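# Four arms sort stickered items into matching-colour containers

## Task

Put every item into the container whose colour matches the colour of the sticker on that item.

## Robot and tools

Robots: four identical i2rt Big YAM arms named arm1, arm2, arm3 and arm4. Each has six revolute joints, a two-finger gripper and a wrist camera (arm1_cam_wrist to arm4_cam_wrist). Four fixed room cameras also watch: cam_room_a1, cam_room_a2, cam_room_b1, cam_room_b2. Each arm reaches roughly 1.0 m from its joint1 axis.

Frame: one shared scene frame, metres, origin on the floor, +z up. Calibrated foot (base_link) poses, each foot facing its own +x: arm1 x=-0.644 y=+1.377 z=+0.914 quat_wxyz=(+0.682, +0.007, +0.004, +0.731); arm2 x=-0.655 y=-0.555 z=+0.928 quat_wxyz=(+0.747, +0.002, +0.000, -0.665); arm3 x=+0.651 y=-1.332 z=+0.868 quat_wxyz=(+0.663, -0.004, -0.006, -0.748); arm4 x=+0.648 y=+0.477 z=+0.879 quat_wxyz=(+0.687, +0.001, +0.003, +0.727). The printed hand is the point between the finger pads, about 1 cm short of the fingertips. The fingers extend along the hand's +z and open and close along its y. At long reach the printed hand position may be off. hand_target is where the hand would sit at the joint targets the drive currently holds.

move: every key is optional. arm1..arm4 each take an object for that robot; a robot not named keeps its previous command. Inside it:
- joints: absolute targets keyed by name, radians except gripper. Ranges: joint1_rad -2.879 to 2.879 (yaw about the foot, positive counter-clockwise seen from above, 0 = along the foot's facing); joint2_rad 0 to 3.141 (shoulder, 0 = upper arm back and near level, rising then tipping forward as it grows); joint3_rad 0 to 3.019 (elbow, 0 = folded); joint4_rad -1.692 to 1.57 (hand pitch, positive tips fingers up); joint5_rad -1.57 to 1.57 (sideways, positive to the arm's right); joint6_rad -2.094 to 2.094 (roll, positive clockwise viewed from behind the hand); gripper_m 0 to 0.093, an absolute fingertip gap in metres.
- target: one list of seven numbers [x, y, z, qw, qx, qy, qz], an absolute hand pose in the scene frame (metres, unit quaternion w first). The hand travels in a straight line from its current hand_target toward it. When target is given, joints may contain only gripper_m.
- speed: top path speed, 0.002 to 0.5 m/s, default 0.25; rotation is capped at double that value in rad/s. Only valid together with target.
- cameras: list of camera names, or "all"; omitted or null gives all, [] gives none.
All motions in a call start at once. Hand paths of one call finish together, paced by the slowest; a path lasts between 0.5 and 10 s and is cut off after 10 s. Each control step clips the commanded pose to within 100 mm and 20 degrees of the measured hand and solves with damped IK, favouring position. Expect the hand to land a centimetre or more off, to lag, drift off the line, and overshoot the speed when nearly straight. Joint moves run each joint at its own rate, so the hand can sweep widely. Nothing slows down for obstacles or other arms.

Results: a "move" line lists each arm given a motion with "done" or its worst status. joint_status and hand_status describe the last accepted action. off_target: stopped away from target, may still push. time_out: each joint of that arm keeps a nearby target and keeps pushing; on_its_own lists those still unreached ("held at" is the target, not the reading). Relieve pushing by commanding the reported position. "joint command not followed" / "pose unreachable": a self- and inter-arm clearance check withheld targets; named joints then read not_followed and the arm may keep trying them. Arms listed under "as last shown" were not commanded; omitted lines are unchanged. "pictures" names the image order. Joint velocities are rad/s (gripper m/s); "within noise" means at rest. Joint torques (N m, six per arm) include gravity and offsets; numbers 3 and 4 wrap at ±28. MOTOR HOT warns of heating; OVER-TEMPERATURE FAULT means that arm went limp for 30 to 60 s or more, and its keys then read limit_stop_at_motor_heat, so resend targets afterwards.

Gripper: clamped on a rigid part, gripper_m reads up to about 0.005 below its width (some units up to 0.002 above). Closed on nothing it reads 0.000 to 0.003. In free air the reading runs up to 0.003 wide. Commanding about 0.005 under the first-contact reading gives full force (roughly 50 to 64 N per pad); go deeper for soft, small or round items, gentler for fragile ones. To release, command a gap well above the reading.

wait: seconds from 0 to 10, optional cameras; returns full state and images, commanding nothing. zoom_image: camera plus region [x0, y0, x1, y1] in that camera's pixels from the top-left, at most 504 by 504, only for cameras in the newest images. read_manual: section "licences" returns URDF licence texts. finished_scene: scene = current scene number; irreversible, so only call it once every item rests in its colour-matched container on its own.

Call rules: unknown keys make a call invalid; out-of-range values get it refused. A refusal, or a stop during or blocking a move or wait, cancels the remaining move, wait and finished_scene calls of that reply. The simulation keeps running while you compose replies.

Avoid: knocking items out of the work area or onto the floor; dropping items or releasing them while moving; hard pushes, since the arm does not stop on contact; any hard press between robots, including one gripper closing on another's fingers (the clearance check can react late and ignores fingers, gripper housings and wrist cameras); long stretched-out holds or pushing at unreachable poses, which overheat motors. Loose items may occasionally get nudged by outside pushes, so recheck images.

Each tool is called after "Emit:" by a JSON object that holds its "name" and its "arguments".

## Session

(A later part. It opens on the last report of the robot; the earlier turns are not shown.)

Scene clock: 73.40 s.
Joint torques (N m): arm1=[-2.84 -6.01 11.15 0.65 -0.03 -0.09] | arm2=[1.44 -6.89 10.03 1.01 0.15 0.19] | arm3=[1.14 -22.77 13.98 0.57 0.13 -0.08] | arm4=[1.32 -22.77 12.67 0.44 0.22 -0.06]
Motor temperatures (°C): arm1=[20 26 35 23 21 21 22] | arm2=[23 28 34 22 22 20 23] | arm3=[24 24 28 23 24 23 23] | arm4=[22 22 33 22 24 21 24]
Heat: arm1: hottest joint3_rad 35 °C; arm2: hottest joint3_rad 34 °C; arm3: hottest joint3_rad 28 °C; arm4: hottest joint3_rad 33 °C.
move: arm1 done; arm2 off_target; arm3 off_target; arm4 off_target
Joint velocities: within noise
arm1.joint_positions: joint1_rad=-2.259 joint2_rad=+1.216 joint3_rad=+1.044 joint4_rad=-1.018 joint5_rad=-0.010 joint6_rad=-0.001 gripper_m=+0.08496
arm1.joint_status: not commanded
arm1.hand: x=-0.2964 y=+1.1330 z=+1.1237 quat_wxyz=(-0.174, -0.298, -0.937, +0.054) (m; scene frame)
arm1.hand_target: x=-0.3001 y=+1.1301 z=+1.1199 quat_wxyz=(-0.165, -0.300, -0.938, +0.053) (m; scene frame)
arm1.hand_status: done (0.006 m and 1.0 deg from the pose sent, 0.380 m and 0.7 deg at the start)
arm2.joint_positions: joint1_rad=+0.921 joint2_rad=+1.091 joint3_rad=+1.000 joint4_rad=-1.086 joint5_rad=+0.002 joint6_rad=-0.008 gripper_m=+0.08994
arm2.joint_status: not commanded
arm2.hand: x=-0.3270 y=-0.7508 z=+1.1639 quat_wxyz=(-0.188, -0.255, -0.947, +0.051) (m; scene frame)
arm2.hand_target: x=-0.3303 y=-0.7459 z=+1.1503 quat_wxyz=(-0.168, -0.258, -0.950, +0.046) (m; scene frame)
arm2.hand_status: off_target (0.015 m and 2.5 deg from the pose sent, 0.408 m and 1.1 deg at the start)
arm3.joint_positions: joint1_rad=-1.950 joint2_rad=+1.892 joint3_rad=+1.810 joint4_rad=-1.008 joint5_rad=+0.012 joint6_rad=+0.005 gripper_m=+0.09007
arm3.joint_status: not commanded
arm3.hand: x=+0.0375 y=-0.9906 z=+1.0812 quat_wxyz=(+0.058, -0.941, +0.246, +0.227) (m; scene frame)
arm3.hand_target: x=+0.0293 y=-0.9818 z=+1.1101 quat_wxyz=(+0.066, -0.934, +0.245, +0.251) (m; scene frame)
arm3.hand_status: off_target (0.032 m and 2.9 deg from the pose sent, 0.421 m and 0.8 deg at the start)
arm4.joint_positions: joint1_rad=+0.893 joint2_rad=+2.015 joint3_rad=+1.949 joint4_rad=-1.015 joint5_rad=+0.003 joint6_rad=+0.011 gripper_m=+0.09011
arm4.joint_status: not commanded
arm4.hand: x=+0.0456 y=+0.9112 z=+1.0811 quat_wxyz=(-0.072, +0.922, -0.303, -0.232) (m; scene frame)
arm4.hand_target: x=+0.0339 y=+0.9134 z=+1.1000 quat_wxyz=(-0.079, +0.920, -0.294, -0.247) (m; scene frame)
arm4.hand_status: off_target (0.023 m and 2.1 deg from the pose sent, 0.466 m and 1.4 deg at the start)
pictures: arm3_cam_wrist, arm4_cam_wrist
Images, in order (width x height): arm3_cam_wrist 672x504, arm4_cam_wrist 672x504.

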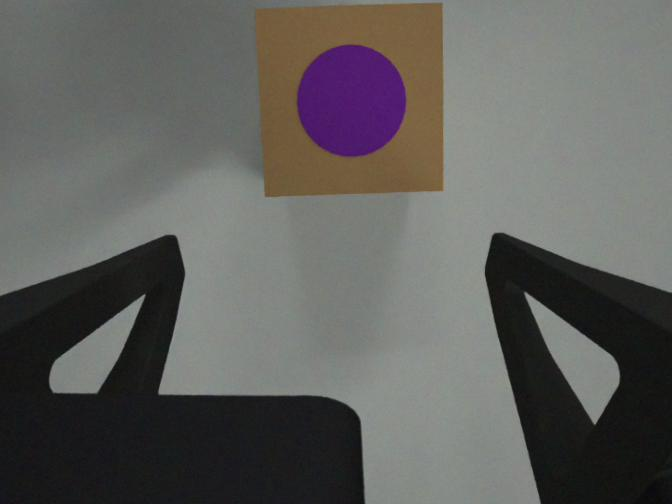

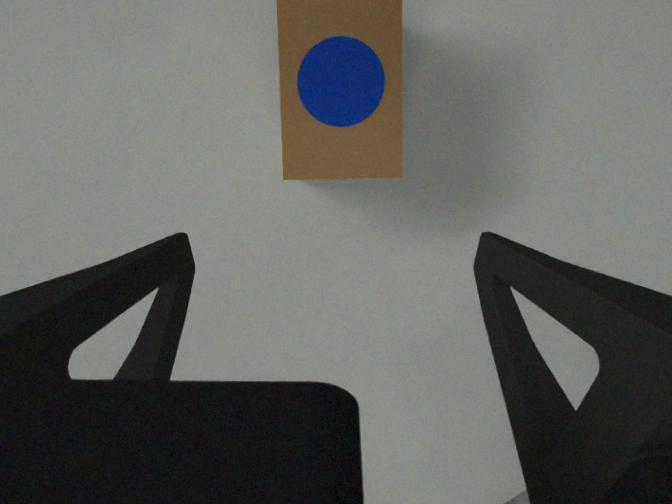

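Emit:
{"name": "move", "arguments": {"arm3": {"target": [-0.0105, -0.9536, 1.03, 0.0657, -0.9343, 0.2451, 0.2503], "speed": 0.2}, "arm4": {"target": [-0.008, 0.947, 1.022, 0.0787, -0.9202, 0.2936, 0.2466], "speed": 0.2}, "cameras": ["arm3_cam_wrist", "arm4_cam_wrist"]}}

Emit:
{"name": "move", "arguments": {"arm3": {"joints": {"gripper_m": 0.035}}, "arm4": {"joints": {"gripper_m": 0.03}}, "cameras": []}}

Emit:
{"name": "move", "arguments": {"arm3": {"target": [0.35, -1.163, 1.16, 0.0657, -0.9343, 0.2451, 0.2503], "speed": 0.4}, "arm4": {"target": [0.368, 0.678, 1.16, 0.0787, -0.9202, 0.2936, 0.2466], "speed": 0.4}, "cameras": ["arm3_cam_wrist", "arm4_cam_wrist"]}}

Scene clock: 102.70 s.
Joint torques (N m): arm1=[-2.78 -5.89 11.14 0.66 0 -0.06] | arm2=[1.38 -7.12 10.07 0.98 0.15 0.19] | arm3=[0.91 -22.77 12.77 1.28 0.05 -0.11] | arm4=[0.91 -23.36 12.15 1.02 0.04 -0.07]
Motor temperatures (°C): arm1=[20 25 34 23 21 21 21] | arm2=[23 26 35 22 22 20 23] | arm3=[24 26 30 23 24 23 23] | arm4=[22 25 40 22 24 21 24]
Heat: arm1: hottest joint3_rad 34 °C; arm2: hottest joint3_rad 35 °C; arm3: hottest joint3_rad 30 °C; arm4: hottest joint3_rad 40 °C.
move: arm3 off_target; arm4 off_target
Joint velocities: within noise
arm1, arm2: as last shown
arm2.hand_target: x=-0.3302 y=-0.7459 z=+1.1503 quat_wxyz=(-0.168, -0.258, -0.950, +0.046) (m; scene frame)
arm3.joint_positions: joint1_rad=-1.955 joint2_rad=+2.033 joint3_rad=+1.865 joint4_rad=-0.904 joint5_rad=+0.009 joint6_rad=+0.001 gripper_m=+0.09005
arm3.joint_status: not commanded
arm3.hand: x=-0.0009 y=-0.9671 z=+1.0212 quat_wxyz=(+0.059, -0.938, +0.245, +0.236) (m; scene frame)
arm3.hand_target: x=-0.0096 y=-0.9539 z=+1.0300 quat_wxyz=(+0.066, -0.934, +0.245, +0.250) (m; scene frame)
arm3.hand_status: off_target (0.019 m and 1.9 deg from the pose sent, 0.079 m and 2.9 deg at the start)
arm4.joint_positions: joint1_rad=+0.899 joint2_rad=+2.183 joint3_rad=+2.068 joint4_rad=-0.957 joint5_rad=+0.006 joint6_rad=+0.009 gripper_m=+0.09004
arm4.joint_status: not commanded
arm4.hand: x=+0.0023 y=+0.9361 z=+1.0223 quat_wxyz=(-0.074, +0.922, -0.299, -0.236) (m; scene frame)
arm4.hand_target: x=-0.0073 y=+0.9465 z=+1.0222 quat_wxyz=(-0.079, +0.920, -0.294, -0.247) (m; scene frame)
arm4.hand_status: off_target (0.015 m and 1.4 deg from the pose sent, 0.087 m and 2.1 deg at the start)
pictures: arm3_cam_wrist, arm4_cam_wrist
Images, in order (width x height): arm3_cam_wrist 672x504, arm4_cam_wrist 672x504.

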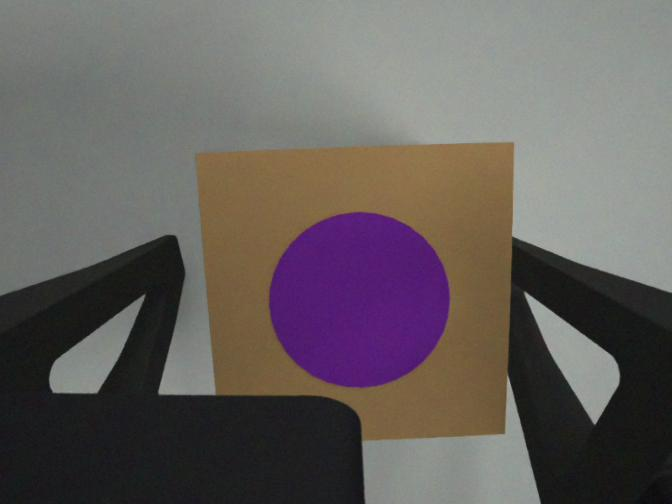

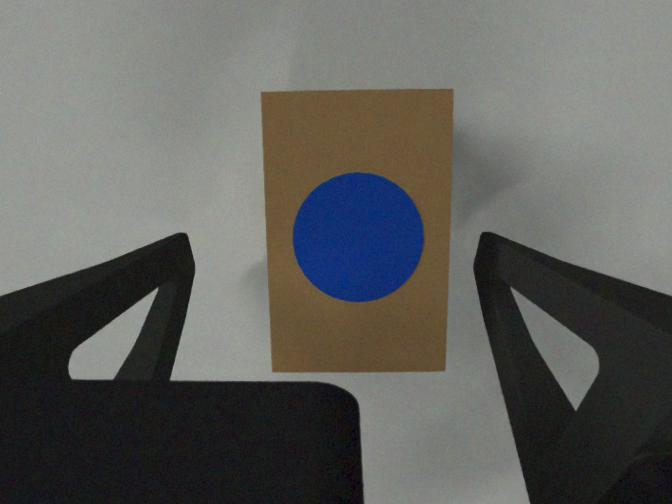

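Scene clock: 103.33 s.
Joint torques (N m): arm1=[-3.08 -6.18 11.14 0.7 -0.02 -0.03] | arm2=[1.32 -6.95 10.03 0.99 0.15 0.19] | arm3=[0.79 -22.77 12.77 1.28 0.09 -0.12] | arm4=[0.73 -23.18 12.04 1.13 0.03 -0.06]
Motor temperatures (°C): arm1=[20 25 34 23 21 21 21] | arm2=[23 26 35 22 22 20 23] | arm3=[24 26 30 23 24 23 23] | arm4=[22 25 40 22 24 21 24]
Heat: arm1: hottest joint3_rad 34 °C; arm2: hottest joint3_rad 35 °C; arm3: hottest joint3_rad 30 °C; arm4: hottest joint3_rad 40 °C.
move: arm3 off_target; arm4 off_target
Joint velocities: within noise
arm1, arm2: as last shown
arm3.joint_positions: joint1_rad=-1.955 joint2_rad=+2.033 joint3_rad=+1.865 joint4_rad=-0.904 joint5_rad=+0.008 joint6_rad=+0.001 gripper_m=+0.05291
arm3.joint_status: gripper_m off_target (ended at +0.05294, target +0.03500)
arm3.hand: x=-0.0010 y=-0.9672 z=+1.0212 quat_wxyz=(+0.059, -0.939, +0.245, +0.236) (m; scene frame)
arm3.hand_target: x=-0.0096 y=-0.9540 z=+1.0300 quat_wxyz=(+0.066, -0.934, +0.245, +0.250) (m; scene frame)
arm3.hand_status: not commanded
arm4.joint_positions: joint1_rad=+0.899 joint2_rad=+2.183 joint3_rad=+2.068 joint4_rad=-0.957 joint5_rad=+0.007 joint6_rad=+0.008 gripper_m=+0.04427
arm4.joint_status: gripper_m off_target (ended at +0.04429, target +0.03000)
arm4.hand: x=+0.0024 y=+0.9361 z=+1.0223 quat_wxyz=(-0.075, +0.922, -0.298, -0.236) (m; scene frame)
arm4.hand_target: x=-0.0073 y=+0.9465 z=+1.0222 quat_wxyz=(-0.079, +0.920, -0.294, -0.247) (m; scene frame)
arm4.hand_status: not commanded
pictures: none
No camera images: "cameras" was empty.

Scene clock: 105.40 s.
Joint torques (N m): arm1=[-2.37 -6.01 11.02 0.68 -0.03 -0.07] | arm2=[1.44 -7.06 10.04 0.95 0.14 0.18] | arm3=[2.26 -4.72 8.99 0.87 0.13 0.03] | arm4=[1.2 -3.66 9.25 0.68 0.12 0]
Motor temperatures (°C): arm1=[20 25 34 23 21 21 21] | arm2=[23 26 35 22 22 20 23] | arm3=[24 26 30 23 24 23 23] | arm4=[22 25 40 22 24 21 25]
Heat: arm1: hottest joint3_rad 34 °C; arm2: hottest joint3_rad 35 °C; arm3: hottest joint3_rad 30 °C; arm4: hottest joint3_rad 40 °C.
move: arm3 done; arm4 done
Joint velocities: within noise
arm1, arm2: as last shown
arm3.joint_positions: joint1_rad=-1.954 joint2_rad=+0.892 joint3_rad=+1.002 joint4_rad=-1.136 joint5_rad=+0.020 joint6_rad=+0.007 gripper_m=+0.05291
arm3.joint_status: not commanded
arm3.hand: x=+0.3512 y=-1.1581 z=+1.1643 quat_wxyz=(+0.069, -0.932, +0.248, +0.256) (m; scene frame)
arm3.hand_target: x=+0.3500 y=-1.1630 z=+1.1601 quat_wxyz=(+0.066, -0.934, +0.245, +0.250) (m; scene frame)
arm3.hand_status: done (0.007 m and 0.9 deg from the pose sent, 0.425 m and 1.9 deg at the start)
arm4.joint_positions: joint1_rad=+0.899 joint2_rad=+0.894 joint3_rad=+0.962 joint4_rad=-1.101 joint5_rad=+0.007 joint6_rad=+0.008 gripper_m=+0.04427
arm4.joint_status: not commanded
arm4.hand: x=+0.3686 y=+0.6785 z=+1.1629 quat_wxyz=(-0.080, +0.917, -0.297, -0.254) (m; scene frame)
arm4.hand_target: x=+0.3681 y=+0.6779 z=+1.1600 quat_wxyz=(-0.079, +0.920, -0.294, -0.247) (m; scene frame)
arm4.hand_status: done (0.003 m and 1.1 deg from the pose sent, 0.468 m and 1.4 deg at the start)
pictures: arm3_cam_wrist, arm4_cam_wrist
Images, in order (width x height): arm3_cam_wrist 672x504, arm4_cam_wrist 672x504.

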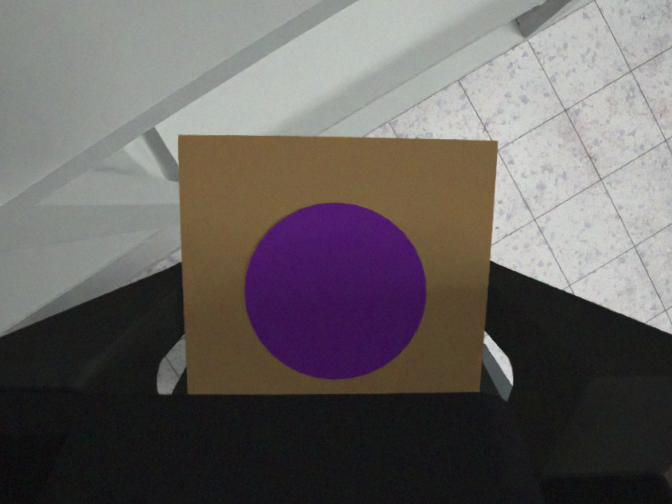

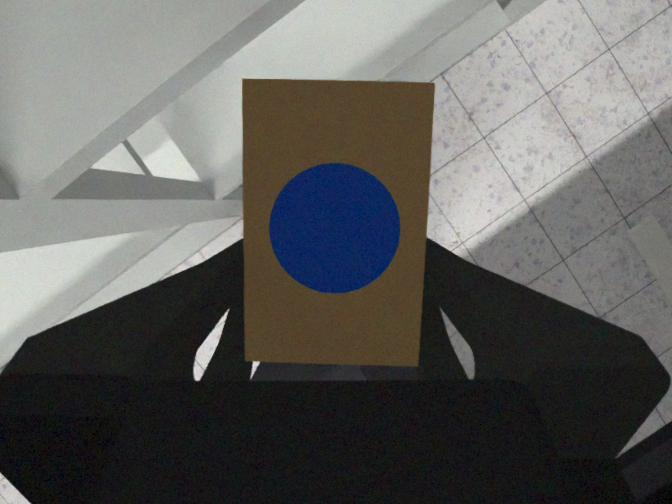

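Emit:
{"name": "move", "arguments": {"arm3": {"joints": {"joint1_rad": 1.766, "joint2_rad": 0.7, "joint3_rad": 0.9, "joint4_rad": -1.25, "joint5_rad": 0, "joint6_rad": 0}}, "arm4": {"joints": {"joint1_rad": -1.932, "joint2_rad": 0.7, "joint3_rad": 0.9, "joint4_rad": -1.25, "joint5_rad": 0, "joint6_rad": 0}}, "cameras": []}}

Emit:
{"name": "move", "arguments": {"arm3": {"target": [1.2044, -1.2904, 0.83, 0.2586, -0.0362, 0.9652, 0.0097], "speed": 0.4}, "arm4": {"target": [1.1773, 0.3101, 0.82, 0.2558, 0.1469, 0.9547, -0.0394], "speed": 0.4}, "cameras": ["arm3_cam_wrist", "arm4_cam_wrist"]}}

Scene clock: 113.47 s.
Joint torques (N m): arm1=[-2.78 -5.95 11.29 0.7 -0.03 -0.06] | arm2=[1.44 -7 10.03 0.96 0.14 0.18] | arm3=[1.79 -2.14 9.99 0.9 0.11 -0.11] | arm4=[0.62 -1.14 10.22 0.49 0.02 -0.02]
Motor temperatures (°C): arm1=[20 25 34 23 21 21 21] | arm2=[23 26 35 22 22 20 23] | arm3=[24 26 30 23 24 23 24] | arm4=[22 24 39 22 24 21 25]
Heat: arm1: hottest joint3_rad 34 °C; arm2: hottest joint3_rad 35 °C; arm3: hottest joint3_rad 30 °C; arm4: hottest joint3_rad 39 °C.
move: arm3 done; arm4 done
Joint velocities: within noise
arm1, arm2: as last shown
arm3.joint_positions: joint1_rad=+1.756 joint2_rad=+0.702 joint3_rad=+0.892 joint4_rad=-1.248 joint5_rad=-0.002 joint6_rad=+0.005 gripper_m=+0.05307
arm3.joint_status: all done
arm3.hand: x=+0.9222 y=-1.3103 z=+1.1521 quat_wxyz=(-0.253, +0.030, -0.967, -0.003) (m; scene frame)
arm3.hand_target: x=+0.9225 y=-1.3079 z=+1.1566 quat_wxyz=(-0.257, +0.038, -0.966, -0.003) (m; scene frame)
arm3.hand_status: not commanded
arm4.joint_positions: joint1_rad=-1.930 joint2_rad=+0.696 joint3_rad=+0.881 joint4_rad=-1.240 joint5_rad=+0.002 joint6_rad=+0.008 gripper_m=+0.04416
arm4.joint_status: all done
arm4.hand: x=+0.9081 y=+0.3967 z=+1.1600 quat_wxyz=(-0.250, -0.149, -0.956, +0.040) (m; scene frame)
arm4.hand_target: x=+0.9092 y=+0.3961 z=+1.1671 quat_wxyz=(-0.252, -0.146, -0.956, +0.041) (m; scene frame)
arm4.hand_status: not commanded
pictures: none
No camera images: "cameras" was empty.

Scene clock: 115.23 s.
Joint torques (N m): arm1=[-2.78 -5.36 11.19 0.64 -0.04 -0.1] | arm2=[1.44 -7.06 10.03 0.96 0.15 0.19] | arm3=[1.61 -17.79 8.76 1.52 -0.06 -0.07] | arm4=[0.15 -17.38 7.49 1.4 -0.05 -0.01]
Motor temperatures (°C): arm1=[20 25 34 23 21 21 21] | arm2=[23 26 35 22 22 20 23] | arm3=[24 26 30 23 24 23 24] | arm4=[22 24 39 22 24 21 25]
Heat: arm1: hottest joint3_rad 34 °C; arm2: hottest joint3_rad 35 °C; arm3: hottest joint3_rad 30 °C; arm4: hottest joint3_rad 39 °C.
move: arm3 off_target; arm4 off_target
Joint velocities: within noise
arm1, arm2: as last shown
arm3.joint_positions: joint1_rad=+1.756 joint2_rad=+1.863 joint3_rad=+0.920 joint4_rad=-0.164 joint5_rad=-0.011 joint6_rad=+0.005 gripper_m=+0.05307
arm3.joint_status: not commanded
arm3.hand: x=+1.1802 y=-1.2969 z=+0.8121 quat_wxyz=(-0.230, +0.031, -0.973, -0.007) (m; scene frame)
arm3.hand_target: x=+1.2034 y=-1.2904 z=+0.8309 quat_wxyz=(-0.259, +0.036, -0.965, -0.010) (m; scene frame)
arm3.hand_status: off_target (0.031 m and 3.5 deg from the pose sent, 0.429 m and 1.2 deg at the start)
arm4.joint_positions: joint1_rad=-1.930 joint2_rad=+1.902 joint3_rad=+0.919 joint4_rad=-0.110 joint5_rad=-0.001 joint6_rad=+0.008 gripper_m=+0.04416
arm4.joint_status: not commanded
arm4.hand: x=+1.1570 y=+0.3176 z=+0.8073 quat_wxyz=(-0.232, -0.150, -0.960, +0.036) (m; scene frame)
arm4.hand_target: x=+1.1765 y=+0.3103 z=+0.8206 quat_wxyz=(-0.256, -0.147, -0.955, +0.039) (m; scene frame)
arm4.hand_status: off_target (0.025 m and 2.9 deg from the pose sent, 0.442 m and 0.7 deg at the start)
pictures: arm3_cam_wrist, arm4_cam_wrist
Images, in order (width x height): arm3_cam_wrist 672x504, arm4_cam_wrist 672x504.

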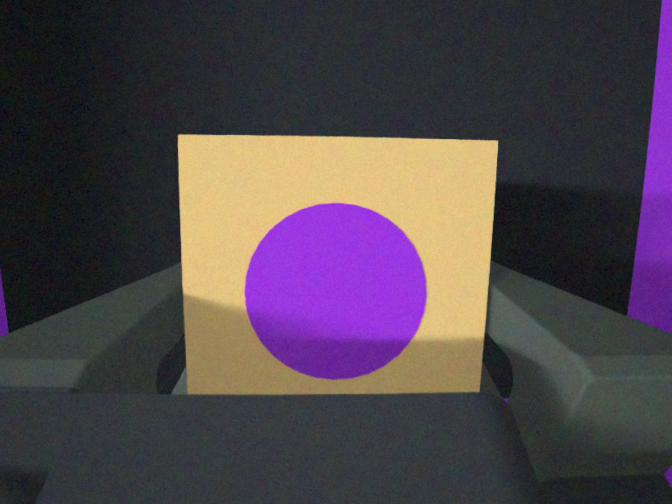

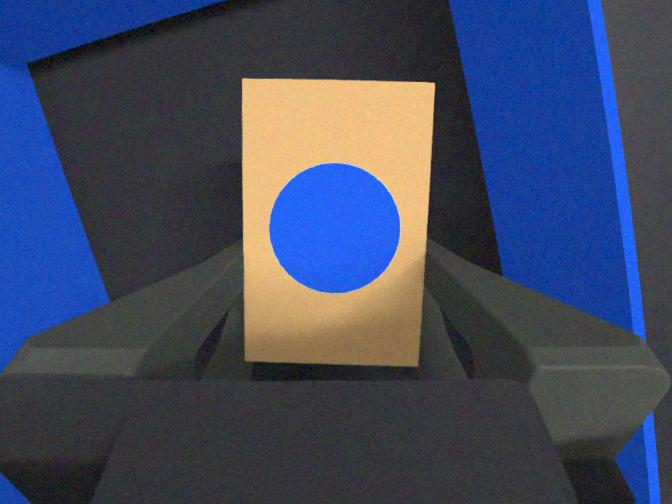

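Emit:
{"name": "move", "arguments": {"arm3": {"target": [1.2044, -1.2904, 0.735, 0.2586, -0.0362, 0.9652, 0.0097], "speed": 0.15}, "arm4": {"target": [1.1773, 0.3101, 0.738, 0.2558, 0.1469, 0.9547, -0.0394], "speed": 0.15}, "cameras": ["arm3_cam_wrist", "arm4_cam_wrist"]}}

Emit:
{"name": "move", "arguments": {"arm3": {"joints": {"gripper_m": 0.075}}, "arm4": {"joints": {"gripper_m": 0.062}}, "cameras": []}}

Emit:
{"name": "move", "arguments": {"arm3": {"target": [1.07, -1.30, 1.02, 0.2586, -0.0362, 0.9652, 0.0097], "speed": 0.4}, "arm4": {"target": [1.06, 0.347, 1.02, 0.2558, 0.1469, 0.9547, -0.0394], "speed": 0.4}, "cameras": ["arm3_cam_wrist", "arm4_cam_wrist"]}}

Scene clock: 123.47 s.
Joint torques (N m): arm1=[-2.32 -5.6 11.08 0.7 -0.05 -0.03] | arm2=[1.38 -7.06 10.06 0.96 0.15 0.19] | arm3=[1.73 -15.03 6.43 1.44 0.03 -0.05] | arm4=[0.56 -14.56 5.82 1.29 -0.03 -0.01]
Motor temperatures (°C): arm1=[20 25 34 23 21 21 21] | arm2=[23 26 34 22 22 20 23] | arm3=[24 26 31 23 24 23 24] | arm4=[22 25 38 22 24 21 25]
Heat: arm1: hottest joint3_rad 34 °C; arm2: hottest joint3_rad 34 °C; arm3: hottest joint3_rad 31 °C; arm4: hottest joint3_rad 38 °C.
move: arm3 off_target; arm4 off_target
Joint velocities: within noise
arm1, arm2: as last shown
arm3.joint_positions: joint1_rad=+1.756 joint2_rad=+2.058 joint3_rad=+0.937 joint4_rad=+0.071 joint5_rad=-0.012 joint6_rad=+0.007 gripper_m=+0.05307
arm3.joint_status: not commanded
arm3.hand: x=+1.1973 y=-1.2966 z=+0.7435 quat_wxyz=(-0.257, +0.031, -0.966, -0.008) (m; scene frame)
arm3.hand_target: x=+1.2038 y=-1.2905 z=+0.7352 quat_wxyz=(-0.258, +0.036, -0.965, -0.010) (m; scene frame)
arm3.hand_status: off_target (0.013 m and 0.6 deg from the pose sent, 0.081 m and 3.5 deg at the start)
arm4.joint_positions: joint1_rad=-1.930 joint2_rad=+2.073 joint3_rad=+0.940 joint4_rad=+0.087 joint5_rad=-0.001 joint6_rad=+0.008 gripper_m=+0.04416
arm4.joint_status: not commanded
arm4.hand: x=+1.1712 y=+0.3129 z=+0.7485 quat_wxyz=(-0.255, -0.149, -0.955, +0.040) (m; scene frame)
arm4.hand_target: x=+1.1769 y=+0.3102 z=+0.7383 quat_wxyz=(-0.256, -0.147, -0.955, +0.039) (m; scene frame)
arm4.hand_status: off_target (0.012 m and 0.3 deg from the pose sent, 0.073 m and 2.9 deg at the start)
pictures: arm3_cam_wrist, arm4_cam_wrist
Images, in order (width x height): arm3_cam_wrist 672x504, arm4_cam_wrist 672x504.

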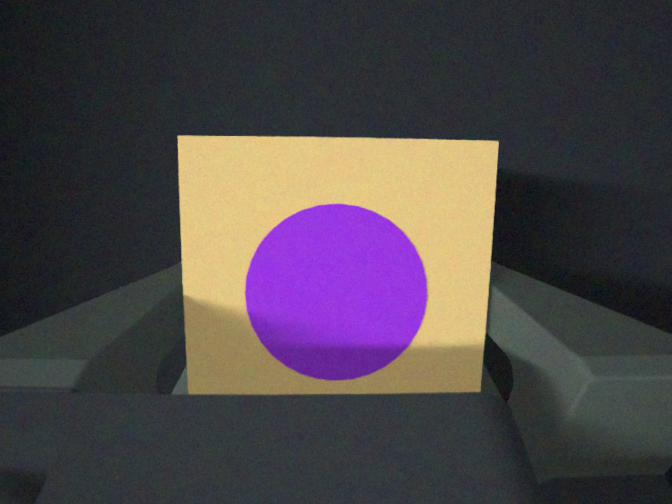

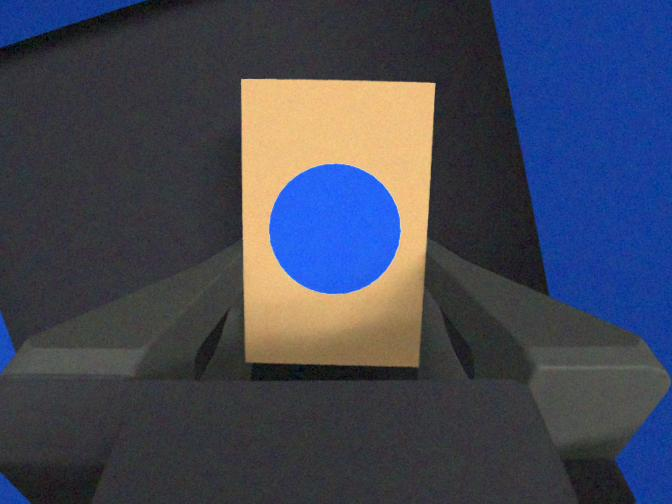

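Scene clock: 124.07 s.
Joint torques (N m): arm1=[-3.08 -5.42 11.18 0.61 0.01 -0.06] | arm2=[1.44 -6.89 10.03 0.95 0.15 0.19] | arm3=[1.67 -15.09 6.34 1.32 -0.02 -0.05] | arm4=[0.44 -15.85 5.63 1.31 -0.03 0.01]
Motor temperatures (°C): arm1=[20 25 34 23 21 21 21] | arm2=[23 26 34 22 22 20 23] | arm3=[24 26 31 23 24 23 24] | arm4=[22 25 37 22 24 21 25]
Heat: arm1: hottest joint3_rad 34 °C; arm2: hottest joint3_rad 34 °C; arm3: hottest joint3_rad 31 °C; arm4: hottest joint3_rad 37 °C.
move: arm3 done; arm4 done
Joint velocities: within noise
arm1, arm2: as last shown
arm3.joint_positions: joint1_rad=+1.756 joint2_rad=+2.061 joint3_rad=+0.938 joint4_rad=+0.074 joint5_rad=-0.011 joint6_rad=+0.007 gripper_m=+0.07495
arm3.joint_status: all done
arm3.hand: x=+1.1981 y=-1.2967 z=+0.7431 quat_wxyz=(-0.258, +0.031, -0.965, -0.008) (m; scene frame)
arm3.hand_target: x=+1.2040 y=-1.2905 z=+0.7353 quat_wxyz=(-0.259, +0.036, -0.965, -0.010) (m; scene frame)
arm3.hand_status: not commanded
arm4.joint_positions: joint1_rad=-1.930 joint2_rad=+2.083 joint3_rad=+0.940 joint4_rad=+0.087 joint5_rad=-0.001 joint6_rad=+0.008 gripper_m=+0.06192
arm4.joint_status: all done
arm4.hand: x=+1.1686 y=+0.3136 z=+0.7430 quat_wxyz=(-0.250, -0.149, -0.956, +0.039) (m; scene frame)
arm4.hand_target: x=+1.1769 y=+0.3102 z=+0.7382 quat_wxyz=(-0.256, -0.147, -0.955, +0.039) (m; scene frame)
arm4.hand_status: not commanded
pictures: none
No camera images: "cameras" was empty.

Scene clock: 125.63 s.
Joint torques (N m): arm1=[-2.02 -5.95 11.3 0.66 -0.05 -0.06] | arm2=[1.38 -7.12 10.06 0.98 0.15 0.19] | arm3=[1.26 -7.77 10.82 0.72 -0.08 -0.13] | arm4=[0.44 -7.65 9.98 0.59 -0.03 -0.02]
Motor temperatures (°C): arm1=[20 25 34 23 21 21 21] | arm2=[23 26 34 22 22 20 23] | arm3=[24 26 31 23 24 23 24] | arm4=[22 25 37 22 24 21 25]
Heat: arm1: hottest joint3_rad 34 °C; arm2: hottest joint3_rad 34 °C; arm3: hottest joint3_rad 31 °C; arm4: hottest joint3_rad 37 °C.
move: arm3 off_target; arm4 done
Joint velocities: within noise
arm1.joint_positions: joint1_rad=-2.259 joint2_rad=+1.216 joint3_rad=+1.044 joint4_rad=-1.018 joint5_rad=-0.010 joint6_rad=-0.001 gripper_m=+0.08496
arm1.joint_status: not commanded
arm1.hand: x=-0.2964 y=+1.1330 z=+1.1237 quat_wxyz=(-0.174, -0.298, -0.937, +0.054) (m; scene frame)
arm1.hand_target: x=-0.3001 y=+1.1301 z=+1.1199 quat_wxyz=(-0.165, -0.300, -0.938, +0.053) (m; scene frame)
arm1.hand_status: not commanded
arm2.joint_positions: joint1_rad=+0.921 joint2_rad=+1.091 joint3_rad=+1.000 joint4_rad=-1.086 joint5_rad=+0.002 joint6_rad=-0.008 gripper_m=+0.08994
arm2.joint_status: not commanded
arm2.hand: x=-0.3270 y=-0.7508 z=+1.1639 quat_wxyz=(-0.188, -0.255, -0.947, +0.051) (m; scene frame)
arm2.hand_target: x=-0.3302 y=-0.7459 z=+1.1503 quat_wxyz=(-0.168, -0.258, -0.950, +0.046) (m; scene frame)
arm2.hand_status: not commanded
arm3.joint_positions: joint1_rad=+1.756 joint2_rad=+1.176 joint3_rad=+0.780 joint4_rad=-0.661 joint5_rad=-0.015 joint6_rad=+0.005 gripper_m=+0.07496
arm3.joint_status: not commanded
arm3.hand: x=+1.0619 y=-1.3011 z=+1.0123 quat_wxyz=(-0.254, +0.032, -0.967, -0.009) (m; scene frame)
arm3.hand_target: x=+1.0697 y=-1.3001 z=+1.0200 quat_wxyz=(-0.259, +0.036, -0.965, -0.010) (m; scene frame)
arm3.hand_status: off_target (0.011 m and 0.7 deg from the pose sent, 0.305 m and 0.6 deg at the start)
arm4.joint_positions: joint1_rad=-1.930 joint2_rad=+1.213 joint3_rad=+0.784 joint4_rad=-0.614 joint5_rad=-0.002 joint6_rad=+0.008 gripper_m=+0.06192
arm4.joint_status: not commanded
arm4.hand: x=+1.0533 y=+0.3513 z=+1.0152 quat_wxyz=(-0.256, -0.149, -0.954, +0.039) (m; scene frame)
arm4.hand_target: x=+1.0598 y=+0.3470 z=+1.0200 quat_wxyz=(-0.256, -0.147, -0.955, +0.039) (m; scene frame)
arm4.hand_status: done (0.009 m and 0.2 deg from the pose sent, 0.299 m and 0.7 deg at the start)
pictures: arm3_cam_wrist, arm4_cam_wrist
Images, in order (width x height): arm3_cam_wrist 672x504, arm4_cam_wrist 672x504.

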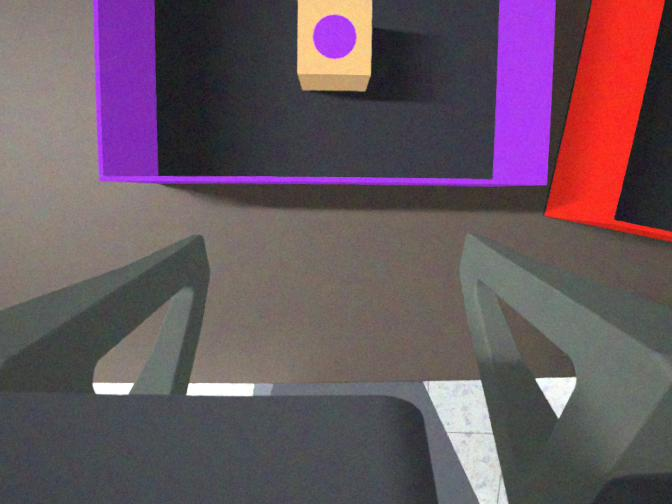

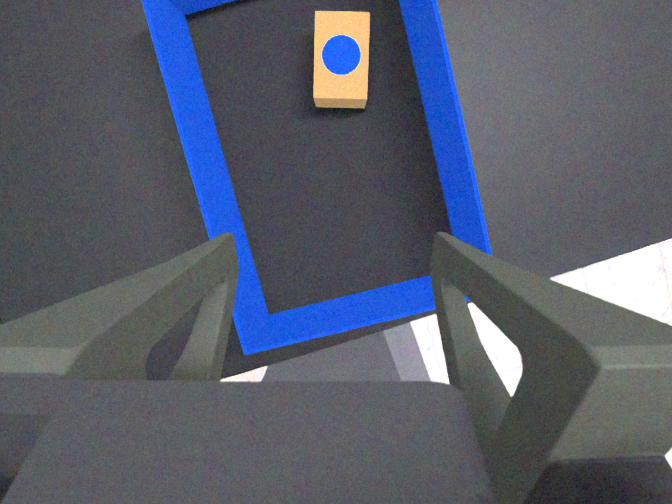

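Emit:
{"name": "finished_scene", "arguments": {"scene": 2}}

The scene is finished: the task was done.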